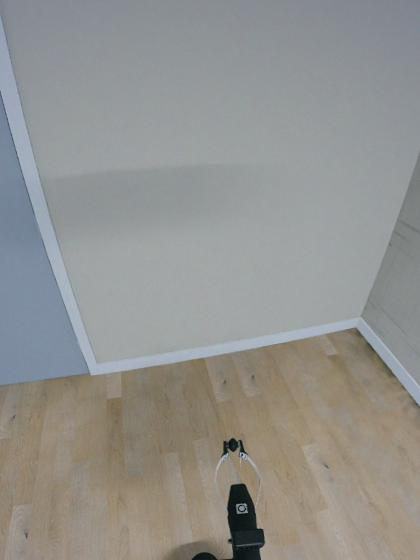

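Request:
move(r1={"base":{"translate_m":0.5},"joints":{"arm_m":0.1}}, r2={"base":{"rotate_rad":1.37},"joints":{"wrist_yaw_rad":0.6},"pace":"fast"}, blocking=false, cameras=[])

Request:
wait(seconds=2, cameras=[])

Request:
move(r2={"joints":{"arm_m":0.54}}, blocking=false, cameras=[])

Request:
wait(seconds=3, cameras=["r1_head_camera","r2_head_camera"])

Scene clock: 180.67 s.
move: r1 moving; r2 moving
r1.base_odometry: x=-1.181 y=+1.379 heading=-2.383
r1.turned_by_wheels: +0.000
r1.turned_by_imu: +0.000
r1.base_tilt: forward=-1.6 right=+1.3
r1.lidar_m: 0.91 0.93 1.20 2.58 2.68 2.04 1.92 2.05 2.23 2.12 1.22 0.87
r1.base_status: translate_m moving
r1.joint_positions: lift_m=+0.800 arm_m=+0.051 wrist_yaw_rad=+0.002 wrist_pitch_rad=+0.002 wrist_roll_rad=+1.568 gripper_m=-0.019
r1.joint_status: arm_m moving
r1.measured_speeds: translate_m=+0.121 strafe_m=+0.000 rotate_rad=+0.003 lift_m=+0.000 arm_m=+0.195 wrist_yaw_rad=+0.000 wrist_pitch_rad=+0.000 wrist_roll_rad=+0.000
r1.motor_effort: lift_m=+23(23) arm_m=+6(7) wheel_0=+4(6) wheel_1=+4(7) wheel_2=-8(9)
r1.servo_current: wrist_yaw_rad=39(72) wrist_pitch_rad=39(46) wrist_roll_rad=26(65) gripper_m=52(59)
r1.hand_pose: x=+0.5102 y=-0.0868 z=+0.9773 quat_wxyz=(+0.708, +0.706, +0.001, +0.000) (m; r1's base frame)
r1.wrist_depth_mm: - - - - - - - / - - - - - - - / - 668 661 661 - - - / - 661 661 668 - - - / - - - - - - - / - - 183 198 171 - - / - 132 163 145 144 - -
r2.base_odometry: x=-3.282 y=+0.109 heading=-2.730
r2.turned_by_wheels: +0.354
r2.turned_by_imu: +0.344
r2.base_tilt: forward=-0.7 right=+0.1
r2.lidar_m: 1.34 1.53 2.38 3.32 1.27 1.35 3.64 1.77 1.47 1.44 1.59 1.36
r2.base_status: rotate_rad moving
r2.joint_positions: lift_m=+0.600 arm_m=+0.000 wrist_yaw_rad=+0.560 wrist_pitch_rad=+0.001 wrist_roll_rad=+0.000 gripper_m=-0.019
r2.joint_status: wrist_yaw_rad moving
r2.measured_speeds: translate_m=-0.001 strafe_m=+0.001 rotate_rad=+1.366 lift_m=+0.000 arm_m=+0.000 wrist_yaw_rad=+0.934 wrist_pitch_rad=+0.000 wrist_roll_rad=+0.000
r2.motor_effort: lift_m=+20(20) arm_m=-4(4) wheel_0=-11(11) wheel_1=-11(11) wheel_2=-12(12)
r2.servo_current: wrist_yaw_rad=46(137) wrist_pitch_rad=33(46) wrist_roll_rad=46(59) gripper_m=98(104)
r2.hand_pose: x=+0.4617 y=+0.0792 z=+0.7777 quat_wxyz=(+0.961, +0.000, +0.001, +0.276) (m; r2's base frame)
r2.wrist_depth_mm: - - - - - - - / - - - - - - - / - - - - - - - / - - - - - - - / - - 1756 - - - - / - - 183 191 169 - - / 1808 1661 - - - - -
pictures: none
No camera images: "cameras" was empty.

Scene clock: 181.87 s.
earlier move: r1 moving; r2 done
r1.base_odometry: x=-1.399 y=+1.173 heading=-2.383
r1.turned_by_wheels: +0.000
r1.turned_by_imu: +0.000
r1.base_tilt: forward=-1.6 right=+1.2
r1.lidar_m: 0.61 0.64 0.89 2.17 2.68 2.34 2.24 2.35 2.23 2.15 0.79 0.58
r1.base_status: translate_m moving
r1.joint_positions: lift_m=+0.800 arm_m=+0.100 wrist_yaw_rad=+0.002 wrist_pitch_rad=+0.002 wrist_roll_rad=+1.568 gripper_m=-0.019
r1.joint_status: all done
r1.measured_speeds: translate_m=+0.298 strafe_m=+0.000 rotate_rad=+0.002 lift_m=+0.000 arm_m=+0.000 wrist_yaw_rad=+0.000 wrist_pitch_rad=+0.000 wrist_roll_rad=+0.000
r1.motor_effort: lift_m=+23(23) arm_m=+4(7) wheel_0=+5(10) wheel_1=+5(9) wheel_2=-4(11)
r1.servo_current: wrist_yaw_rad=26(72) wrist_pitch_rad=52(52) wrist_roll_rad=59(65) gripper_m=52(59)
r1.hand_pose: x=+0.5594 y=-0.0868 z=+0.9773 quat_wxyz=(+0.708, +0.706, +0.001, +0.000) (m; r1's base frame)
r1.wrist_depth_mm: 283 285 285 290 296 296 319 / 317 319 319 319 322 324 325 / 315 317 319 317 322 324 324 / 315 317 319 319 322 322 325 / 315 317 319 322 320 322 322 / 314 317 317 199 320 322 325 / 315 315 183 180 178 319 322
r2.base_odometry: x=-3.282 y=+0.109 heading=-1.714
r2.turned_by_wheels: +1.016
r2.turned_by_imu: +0.990
r2.base_tilt: forward=-0.7 right=+0.1
r2.lidar_m: 2.24 3.32 1.29 1.32 3.85 1.85 1.46 1.42 1.54 1.36 1.34 1.48
r2.base_status: done
r2.joint_positions: lift_m=+0.600 arm_m=+0.000 wrist_yaw_rad=+0.598 wrist_pitch_rad=+0.001 wrist_roll_rad=+0.000 gripper_m=-0.019
r2.joint_status: all done
r2.measured_speeds: all 0
r2.motor_effort: lift_m=+20(20) arm_m=-4(4) wheel_0=-2(11) wheel_1=-2(11) wheel_2=-3(14)
r2.servo_current: wrist_yaw_rad=39(137) wrist_pitch_rad=39(46) wrist_roll_rad=46(59) gripper_m=98(104)
r2.hand_pose: x=+0.4585 y=+0.0900 z=+0.7777 quat_wxyz=(+0.956, +0.000, +0.001, +0.294) (m; r2's base frame)
r2.wrist_depth_mm: - - - - - - - / - - - - - - - / - - - - - - - / - - - - - - - / - - - - - - - / - - 187 202 180 - - / 1661 1661 - - - 1499 1618
wait: 1.20 of 2 s (r2 has come to rest)
pictures: none
No camera images: "cameras" was empty.

Scene clock: 182.37 s.
earlier move: r1 moving
move: r2 moving
r1.base_odometry: x=-1.481 y=+1.095 heading=-2.384
r1.turned_by_wheels: -0.001
r1.turned_by_imu: +0.027
r1.base_tilt: forward=-2.0 right=+1.5
r1.lidar_m: 0.53 0.57 0.78 1.93 2.70 2.42 2.34 2.49 2.23 1.63 0.66 0.53
r1.base_status: translate_m moving
r1.joint_positions: lift_m=+0.800 arm_m=+0.099 wrist_yaw_rad=-0.004 wrist_pitch_rad=+0.002 wrist_roll_rad=+1.568 gripper_m=-0.020
r1.joint_status: not commanded
r1.measured_speeds: translate_m=+0.168 strafe_m=+0.001 rotate_rad=-0.013 lift_m=+0.000 arm_m=+0.005 wrist_yaw_rad=-0.026 wrist_pitch_rad=+0.000 wrist_roll_rad=+0.000
r1.motor_effort: lift_m=+23(23) arm_m=+10(14) wheel_0=+5(6) wheel_1=+9(9) wheel_2=-13(13)
r1.servo_current: wrist_yaw_rad=46(65) wrist_pitch_rad=39(46) wrist_roll_rad=26(59) gripper_m=39(59)
r1.hand_pose: x=+0.5584 y=-0.0885 z=+0.9773 quat_wxyz=(+0.708, +0.706, -0.001, -0.002) (m; r1's base frame)
r1.wrist_depth_mm: 230 232 232 233 236 236 237 / 229 231 231 232 234 235 236 / 228 230 230 230 233 234 236 / 228 229 229 231 231 232 233 / 227 229 229 229 230 230 232 / 224 225 189 201 229 230 230 / 224 224 226 152 227 228 229
r2.base_odometry: x=-3.282 y=+0.109 heading=-1.714
r2.turned_by_wheels: +0.000
r2.turned_by_imu: +0.000
r2.base_tilt: forward=-0.7 right=+0.1
r2.lidar_m: 2.21 3.30 1.28 1.32 3.85 1.90 1.47 1.41 1.57 1.38 1.34 1.47
r2.base_status: not commanded
r2.joint_positions: lift_m=+0.600 arm_m=+0.051 wrist_yaw_rad=+0.598 wrist_pitch_rad=+0.001 wrist_roll_rad=+0.000 gripper_m=-0.019
r2.joint_status: arm_m moving
r2.measured_speeds: translate_m=+0.000 strafe_m=+0.000 rotate_rad=+0.000 lift_m=+0.000 arm_m=+0.195 wrist_yaw_rad=+0.000 wrist_pitch_rad=+0.000 wrist_roll_rad=+0.000
r2.motor_effort: lift_m=+20(20) arm_m=+8(10) wheel_0=-2(2) wheel_1=-2(2) wheel_2=-3(3)
r2.servo_current: wrist_yaw_rad=39(65) wrist_pitch_rad=39(46) wrist_roll_rad=52(52) gripper_m=98(104)
r2.hand_pose: x=+0.5091 y=+0.0900 z=+0.7777 quat_wxyz=(+0.956, +0.000, +0.001, +0.294) (m; r2's base frame)
r2.wrist_depth_mm: - - - - - - - / - - - - - - - / - - - - - - - / - - - - - - - / - - - - - - - / - - 186 202 180 - - / 1661 1661 - - - 1499 1618
pictures: none
No camera images: "cameras" was empty.

Scene clock: 183.33 s.
earlier move: r1 done; r2 moving
r1.base_odometry: x=-1.521 y=+1.057 heading=-2.385
r1.turned_by_wheels: -0.001
r1.turned_by_imu: +0.006
r1.base_tilt: forward=-1.6 right=+1.3
r1.lidar_m: 0.49 0.55 0.71 1.75 2.67 2.51 2.39 2.55 2.23 1.44 0.51 0.47
r1.base_status: done
r1.joint_positions: lift_m=+0.800 arm_m=+0.099 wrist_yaw_rad=-0.022 wrist_pitch_rad=+0.002 wrist_roll_rad=+1.568 gripper_m=-0.020
r1.joint_status: not commanded
r1.measured_speeds: all 0
r1.motor_effort: lift_m=+23(23) arm_m=+10(14) wheel_0=-3(7) wheel_1=-1(9) wheel_2=-13(22)
r1.servo_current: wrist_yaw_rad=130(150) wrist_pitch_rad=39(52) wrist_roll_rad=46(78) gripper_m=39(59)
r1.hand_pose: x=+0.5567 y=-0.0939 z=+0.9773 quat_wxyz=(+0.708, +0.706, -0.007, -0.009) (m; r1's base frame)
r1.wrist_depth_mm: 245 246 246 248 251 252 252 / 239 240 242 243 244 247 248 / 236 236 236 238 240 241 242 / 232 232 234 236 236 236 237 / 228 229 229 229 231 232 232 / 224 224 185 199 227 227 229 / 220 217 220 150 222 223 224
r2.base_odometry: x=-3.282 y=+0.109 heading=-1.714
r2.turned_by_wheels: +0.000
r2.turned_by_imu: +0.000
r2.base_tilt: forward=-0.7 right=+0.0
r2.lidar_m: 2.23 3.30 1.29 1.30 3.84 1.87 1.45 1.44 1.58 1.33 1.34 1.47
r2.base_status: not commanded
r2.joint_positions: lift_m=+0.600 arm_m=+0.385 wrist_yaw_rad=+0.598 wrist_pitch_rad=+0.001 wrist_roll_rad=+0.000 gripper_m=-0.019
r2.joint_status: arm_m moving
r2.measured_speeds: translate_m=+0.000 strafe_m=+0.000 rotate_rad=+0.000 lift_m=+0.000 arm_m=+0.358 wrist_yaw_rad=+0.000 wrist_pitch_rad=+0.000 wrist_roll_rad=+0.000
r2.motor_effort: lift_m=+20(20) arm_m=+6(12) wheel_0=-2(3) wheel_1=-2(2) wheel_2=-3(3)
r2.servo_current: wrist_yaw_rad=52(65) wrist_pitch_rad=39(46) wrist_roll_rad=46(52) gripper_m=91(104)
r2.hand_pose: x=+0.8437 y=+0.0900 z=+0.7777 quat_wxyz=(+0.956, +0.000, +0.001, +0.294) (m; r2's base frame)
r2.wrist_depth_mm: - - - - - - - / - - - - - - - / - - - - - - - / - - - - - - - / - - - - - - - / - - 187 202 180 - - / 1756 1661 - - - 1464 1618
wait: 0.97 of 3 s (r1 has come to rest)
pictures: r1_head_camera, r2_head_camera
Images, in order (width x height): r1_head_camera 420x560, r2_head_camera 420x560.

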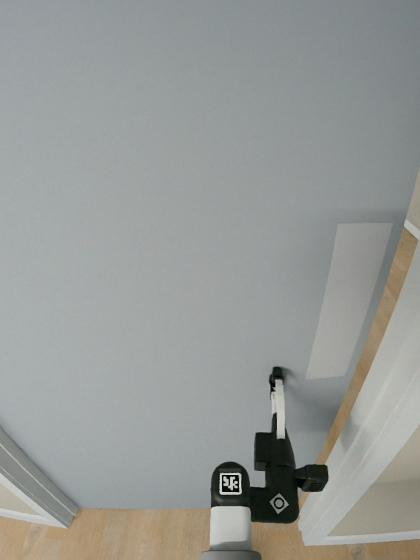

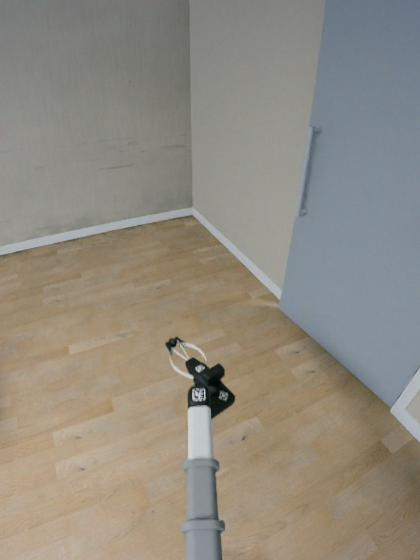

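Request:
move(r1={"base":{"translate_m":0.3},"contact_limits":{"translate_m":0.8}}, blocking=false, cameras=[])

Request:
wait(seconds=3, cameras=["r1_head_camera","r2_head_camera"])

Scene clock: 187.87 s.
earlier move: r2 done
move: r1 moving
r1.base_odometry: x=-1.544 y=+1.035 heading=-2.386
r1.turned_by_wheels: -0.001
r1.turned_by_imu: +0.005
r1.base_tilt: forward=-2.1 right=+1.6
r1.lidar_m: 0.51 0.53 0.69 1.72 2.72 2.49 2.39 2.58 2.21 1.29 0.49 0.46
r1.base_status: translate_m moving
r1.joint_positions: lift_m=+0.800 arm_m=+0.099 wrist_yaw_rad=-0.022 wrist_pitch_rad=+0.002 wrist_roll_rad=+1.568 gripper_m=-0.020
r1.joint_status: not commanded
r1.measured_speeds: translate_m=+0.121 strafe_m=+0.000 rotate_rad=-0.003 lift_m=+0.000 arm_m=+0.000 wrist_yaw_rad=+0.000 wrist_pitch_rad=+0.000 wrist_roll_rad=+0.000
r1.motor_effort: lift_m=+23(23) arm_m=+10(10) wheel_0=+3(5) wheel_1=+5(8) wheel_2=-25(26)
r1.servo_current: wrist_yaw_rad=143(150) wrist_pitch_rad=46(52) wrist_roll_rad=46(65) gripper_m=46(46)
r1.contact_limits: translate_m 0.8
r1.hand_pose: x=+0.5567 y=-0.0939 z=+0.9773 quat_wxyz=(+0.708, +0.706, -0.007, -0.009) (m; r1's base frame)
r1.wrist_depth_mm: 249 250 250 253 255 253 256 / 242 245 245 246 247 248 250 / 238 237 238 241 241 242 241 / 234 235 235 236 236 236 237 / 228 229 231 230 232 231 232 / 224 224 186 199 183 227 228 / 219 218 219 143 220 221 222
r2.base_odometry: x=-3.282 y=+0.109 heading=-1.714
r2.turned_by_wheels: +0.000
r2.turned_by_imu: +0.001
r2.base_tilt: forward=-0.7 right=+0.1
r2.lidar_m: 2.26 3.31 1.25 1.32 3.83 1.85 1.47 1.43 1.56 1.33 1.33 1.47
r2.base_status: not commanded
r2.joint_positions: lift_m=+0.600 arm_m=+0.540 wrist_yaw_rad=+0.598 wrist_pitch_rad=+0.001 wrist_roll_rad=+0.000 gripper_m=-0.019
r2.joint_status: all done
r2.measured_speeds: all 0
r2.motor_effort: lift_m=+20(20) arm_m=+7(8) wheel_0=-2(2) wheel_1=-2(2) wheel_2=-3(3)
r2.servo_current: wrist_yaw_rad=39(52) wrist_pitch_rad=46(46) wrist_roll_rad=39(59) gripper_m=104(104)
r2.hand_pose: x=+0.9983 y=+0.0900 z=+0.7777 quat_wxyz=(+0.956, +0.000, +0.001, +0.294) (m; r2's base frame)
r2.wrist_depth_mm: - - - - - - - / - - - - - - - / - - - - - - - / - - - - - - - / - - - - - - - / - - 187 202 180 - - / 1756 1618 - - - 1464 1661
pictures: none
No camera images: "cameras" was empty.

Scene clock: 189.87 s.
earlier move: r1 done
r1.base_odometry: x=-1.739 y=+0.851 heading=-2.385
r1.turned_by_wheels: +0.001
r1.turned_by_imu: +0.034
r1.base_tilt: forward=-1.6 right=+1.3
r1.lidar_m: 0.45 0.45 0.50 0.68 2.70 2.75 2.68 2.89 2.26 0.34 0.33 0.58
r1.base_status: done
r1.joint_positions: lift_m=+0.800 arm_m=+0.100 wrist_yaw_rad=-0.007 wrist_pitch_rad=+0.004 wrist_roll_rad=+1.568 gripper_m=-0.020
r1.joint_status: not commanded
r1.measured_speeds: all 0
r1.motor_effort: lift_m=+22(23) arm_m=+9(11) wheel_0=+6(13) wheel_1=+3(10) wheel_2=-11(28)
r1.servo_current: wrist_yaw_rad=46(163) wrist_pitch_rad=52(52) wrist_roll_rad=46(65) gripper_m=46(52)
r1.contact_limits: translate_m 0.8
r1.hand_pose: x=+0.5582 y=-0.0894 z=+0.9767 quat_wxyz=(+0.708, +0.706, -0.001, -0.004) (m; r1's base frame)
r1.wrist_depth_mm: - - - - - 1808 1308 / 294 294 294 293 298 296 298 / 272 271 272 271 276 276 276 / 252 255 255 254 257 256 257 / 239 238 239 241 239 240 240 / 223 225 188 204 227 225 226 / 213 207 210 150 208 212 215
r2.base_odometry: x=-3.282 y=+0.109 heading=-1.714
r2.turned_by_wheels: +0.000
r2.turned_by_imu: +0.000
r2.base_tilt: forward=-0.7 right=+0.0
r2.lidar_m: 1.52 3.32 1.27 1.33 3.82 1.87 1.47 1.44 1.58 1.38 1.35 1.40
r2.base_status: not commanded
r2.joint_positions: lift_m=+0.600 arm_m=+0.540 wrist_yaw_rad=+0.598 wrist_pitch_rad=+0.001 wrist_roll_rad=+0.000 gripper_m=-0.019
r2.joint_status: all done
r2.measured_speeds: all 0
r2.motor_effort: lift_m=+20(20) arm_m=+7(8) wheel_0=-2(2) wheel_1=-2(2) wheel_2=-3(3)
r2.servo_current: wrist_yaw_rad=39(65) wrist_pitch_rad=39(46) wrist_roll_rad=46(59) gripper_m=91(104)
r2.hand_pose: x=+0.9983 y=+0.0900 z=+0.7777 quat_wxyz=(+0.956, +0.000, +0.001, +0.294) (m; r2's base frame)
r2.wrist_depth_mm: - - - - - - - / - - - - - - - / - - - - - - - / - - - - - - - / - - - - - - - / - - 187 202 180 - - / 1756 1661 - - - 1499 1661
wait: 2.00 of 3 s (r1 has come to rest)
pictures: r1_head_camera, r2_head_camera
Images, in order (width x height): r1_head_camera 420x560, r2_head_camera 420x560.

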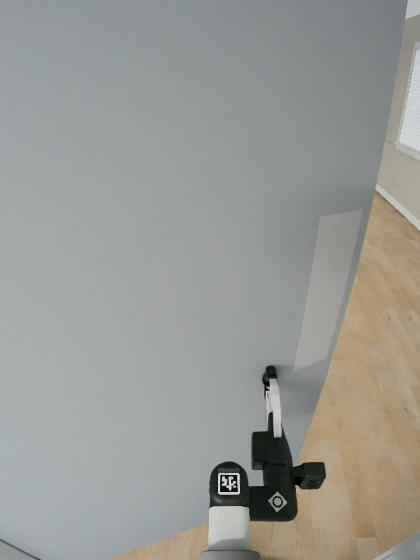

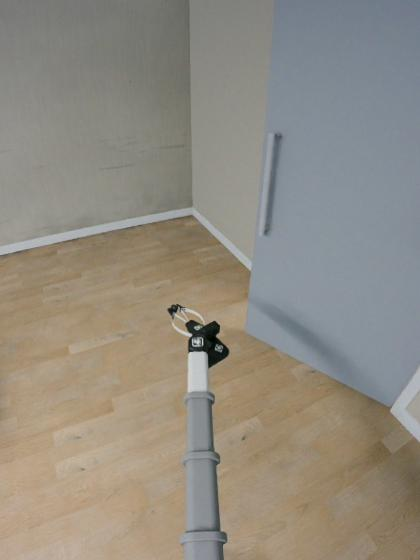

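Request:
move(r1={"base":{"rotate_rad":0.6},"joints":{"arm_m":0.5},"contact_limits":{"rotate_rad":0.9,"arm_m":0.8}}, blocking=false, cameras=[])

Request:
wait(seconds=3, cameras=["r1_head_camera","r2_head_camera"])

Scene clock: 196.57 s.
move: r1 moving
r1.base_odometry: x=-1.739 y=+0.851 heading=-2.135
r1.turned_by_wheels: +0.251
r1.turned_by_imu: +0.147
r1.base_tilt: forward=-2.7 right=+1.9
r1.lidar_m: 0.48 0.49 0.57 2.56 2.90 2.69 2.70 2.52 2.15 0.27 0.31 0.62
r1.base_status: rotate_rad moving
r1.joint_positions: lift_m=+0.800 arm_m=+0.150 wrist_yaw_rad=-0.024 wrist_pitch_rad=+0.005 wrist_roll_rad=+1.568 gripper_m=-0.020
r1.joint_status: arm_m moving
r1.measured_speeds: translate_m=+0.004 strafe_m=-0.001 rotate_rad=+0.992 lift_m=+0.000 arm_m=+0.196 wrist_yaw_rad=+0.000 wrist_pitch_rad=+0.016 wrist_roll_rad=+0.000
r1.motor_effort: lift_m=+22(22) arm_m=+17(17) wheel_0=-5(7) wheel_1=-13(14) wheel_2=-35(35)
r1.servo_current: wrist_yaw_rad=143(163) wrist_pitch_rad=46(52) wrist_roll_rad=59(65) gripper_m=39(46)
r1.contact_limits: arm_m 0.8; rotate_rad 0.9
r1.hand_pose: x=+0.6070 y=-0.0944 z=+0.9766 quat_wxyz=(+0.708, +0.706, -0.007, -0.010) (m; r1's base frame)
r1.wrist_depth_mm: - - - - - 1618 1229 / 289 289 289 286 287 289 287 / 272 267 267 266 267 270 268 / 252 251 251 252 251 252 251 / 236 237 237 236 236 237 236 / 223 223 185 208 182 223 221 / 213 208 209 141 211 207 209
r2: as last shown
r2.turned_by_imu: +0.001
r2.base_tilt: forward=-0.6 right=+0.0
r2.lidar_m: 1.44 3.30 1.30 1.31 3.83 1.86 1.47 1.45 1.59 1.39 1.35 1.38
r2.servo_current: wrist_yaw_rad=33(52) wrist_pitch_rad=39(52) wrist_roll_rad=33(52) gripper_m=91(104)
r2.wrist_depth_mm: - - - - - - - / - - - - - - - / - - - - - - - / - - - - - - - / - - - - - - - / - - 186 202 181 - - / 1756 1661 - - - 1464 1618
pictures: none
No camera images: "cameras" was empty.

Scene clock: 198.63 s.
earlier move: r1 done
r1.base_odometry: x=-1.739 y=+0.851 heading=-1.786
r1.turned_by_wheels: +0.349
r1.turned_by_imu: +0.189
r1.base_tilt: forward=-1.6 right=+1.3
r1.lidar_m: 0.73 0.68 0.68 2.63 3.00 2.75 2.79 2.28 0.25 0.25 2.70 2.50
r1.base_status: done
r1.joint_positions: lift_m=+0.800 arm_m=+0.500 wrist_yaw_rad=-0.007 wrist_pitch_rad=+0.004 wrist_roll_rad=+1.569 gripper_m=-0.020
r1.joint_status: all done
r1.measured_speeds: translate_m=+0.001 strafe_m=+0.000 rotate_rad=+0.002 lift_m=+0.000 arm_m=+0.000 wrist_yaw_rad=+0.000 wrist_pitch_rad=+0.000 wrist_roll_rad=+0.000
r1.motor_effort: lift_m=+22(23) arm_m=+4(19) wheel_0=-1(9) wheel_1=+0(14) wheel_2=-10(35)
r1.servo_current: wrist_yaw_rad=59(169) wrist_pitch_rad=39(65) wrist_roll_rad=46(72) gripper_m=39(52)
r1.contact_limits: arm_m 0.8; rotate_rad 0.9
r1.hand_pose: x=+0.9586 y=-0.0895 z=+0.9769 quat_wxyz=(+0.708, +0.706, -0.001, -0.004) (m; r1's base frame)
r1.wrist_depth_mm: - - - - - 1756 1366 / - - - 1983 - 1708 1366 / - - - - - 488 1255 / 285 285 285 282 285 283 283 / 252 253 253 253 254 253 253 / 229 229 190 202 229 229 229 / 211 205 202 182 200 211 207
r2.base_odometry: x=-3.282 y=+0.109 heading=-1.714
r2.turned_by_wheels: +0.000
r2.turned_by_imu: +0.000
r2.base_tilt: forward=-0.7 right=+0.1
r2.lidar_m: 0.96 3.30 1.28 1.31 3.84 1.86 1.46 1.43 1.55 1.35 1.32 1.06
r2.base_status: not commanded
r2.joint_positions: lift_m=+0.600 arm_m=+0.540 wrist_yaw_rad=+0.598 wrist_pitch_rad=+0.001 wrist_roll_rad=+0.000 gripper_m=-0.019
r2.joint_status: not commanded
r2.measured_speeds: all 0
r2.motor_effort: lift_m=+20(20) arm_m=+8(8) wheel_0=-2(2) wheel_1=-2(2) wheel_2=-3(3)
r2.servo_current: wrist_yaw_rad=52(65) wrist_pitch_rad=46(52) wrist_roll_rad=46(59) gripper_m=98(104)
r2.hand_pose: x=+0.9983 y=+0.0900 z=+0.7777 quat_wxyz=(+0.956, +0.000, +0.001, +0.294) (m; r2's base frame)
r2.wrist_depth_mm: - - - - - - - / - - - - - - - / - - - - - - - / - - - - - - - / - - - - - - - / - - 187 202 180 - - / 1756 1618 - - - 1499 1618
wait: 2.07 of 3 s (r1 has come to rest)
pictures: r1_head_camera, r2_head_camera
Images, in order (width x height): r1_head_camera 420x560, r2_head_camera 420x560.

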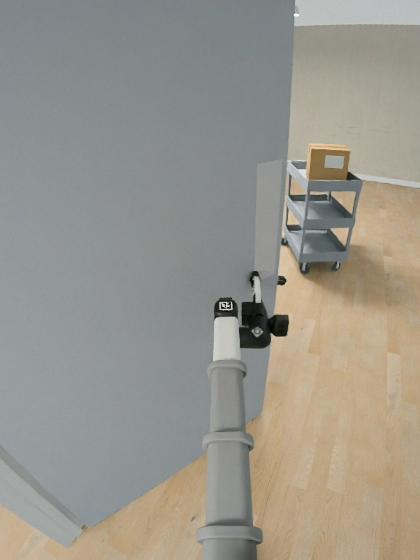

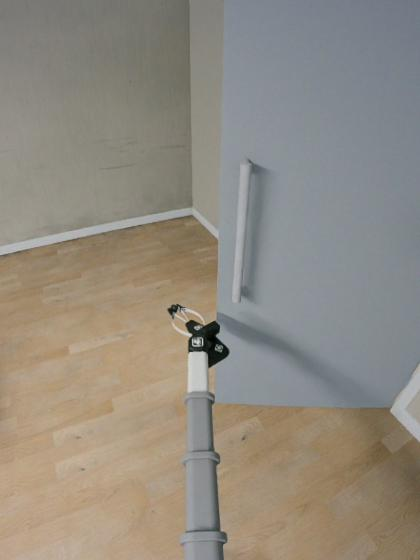

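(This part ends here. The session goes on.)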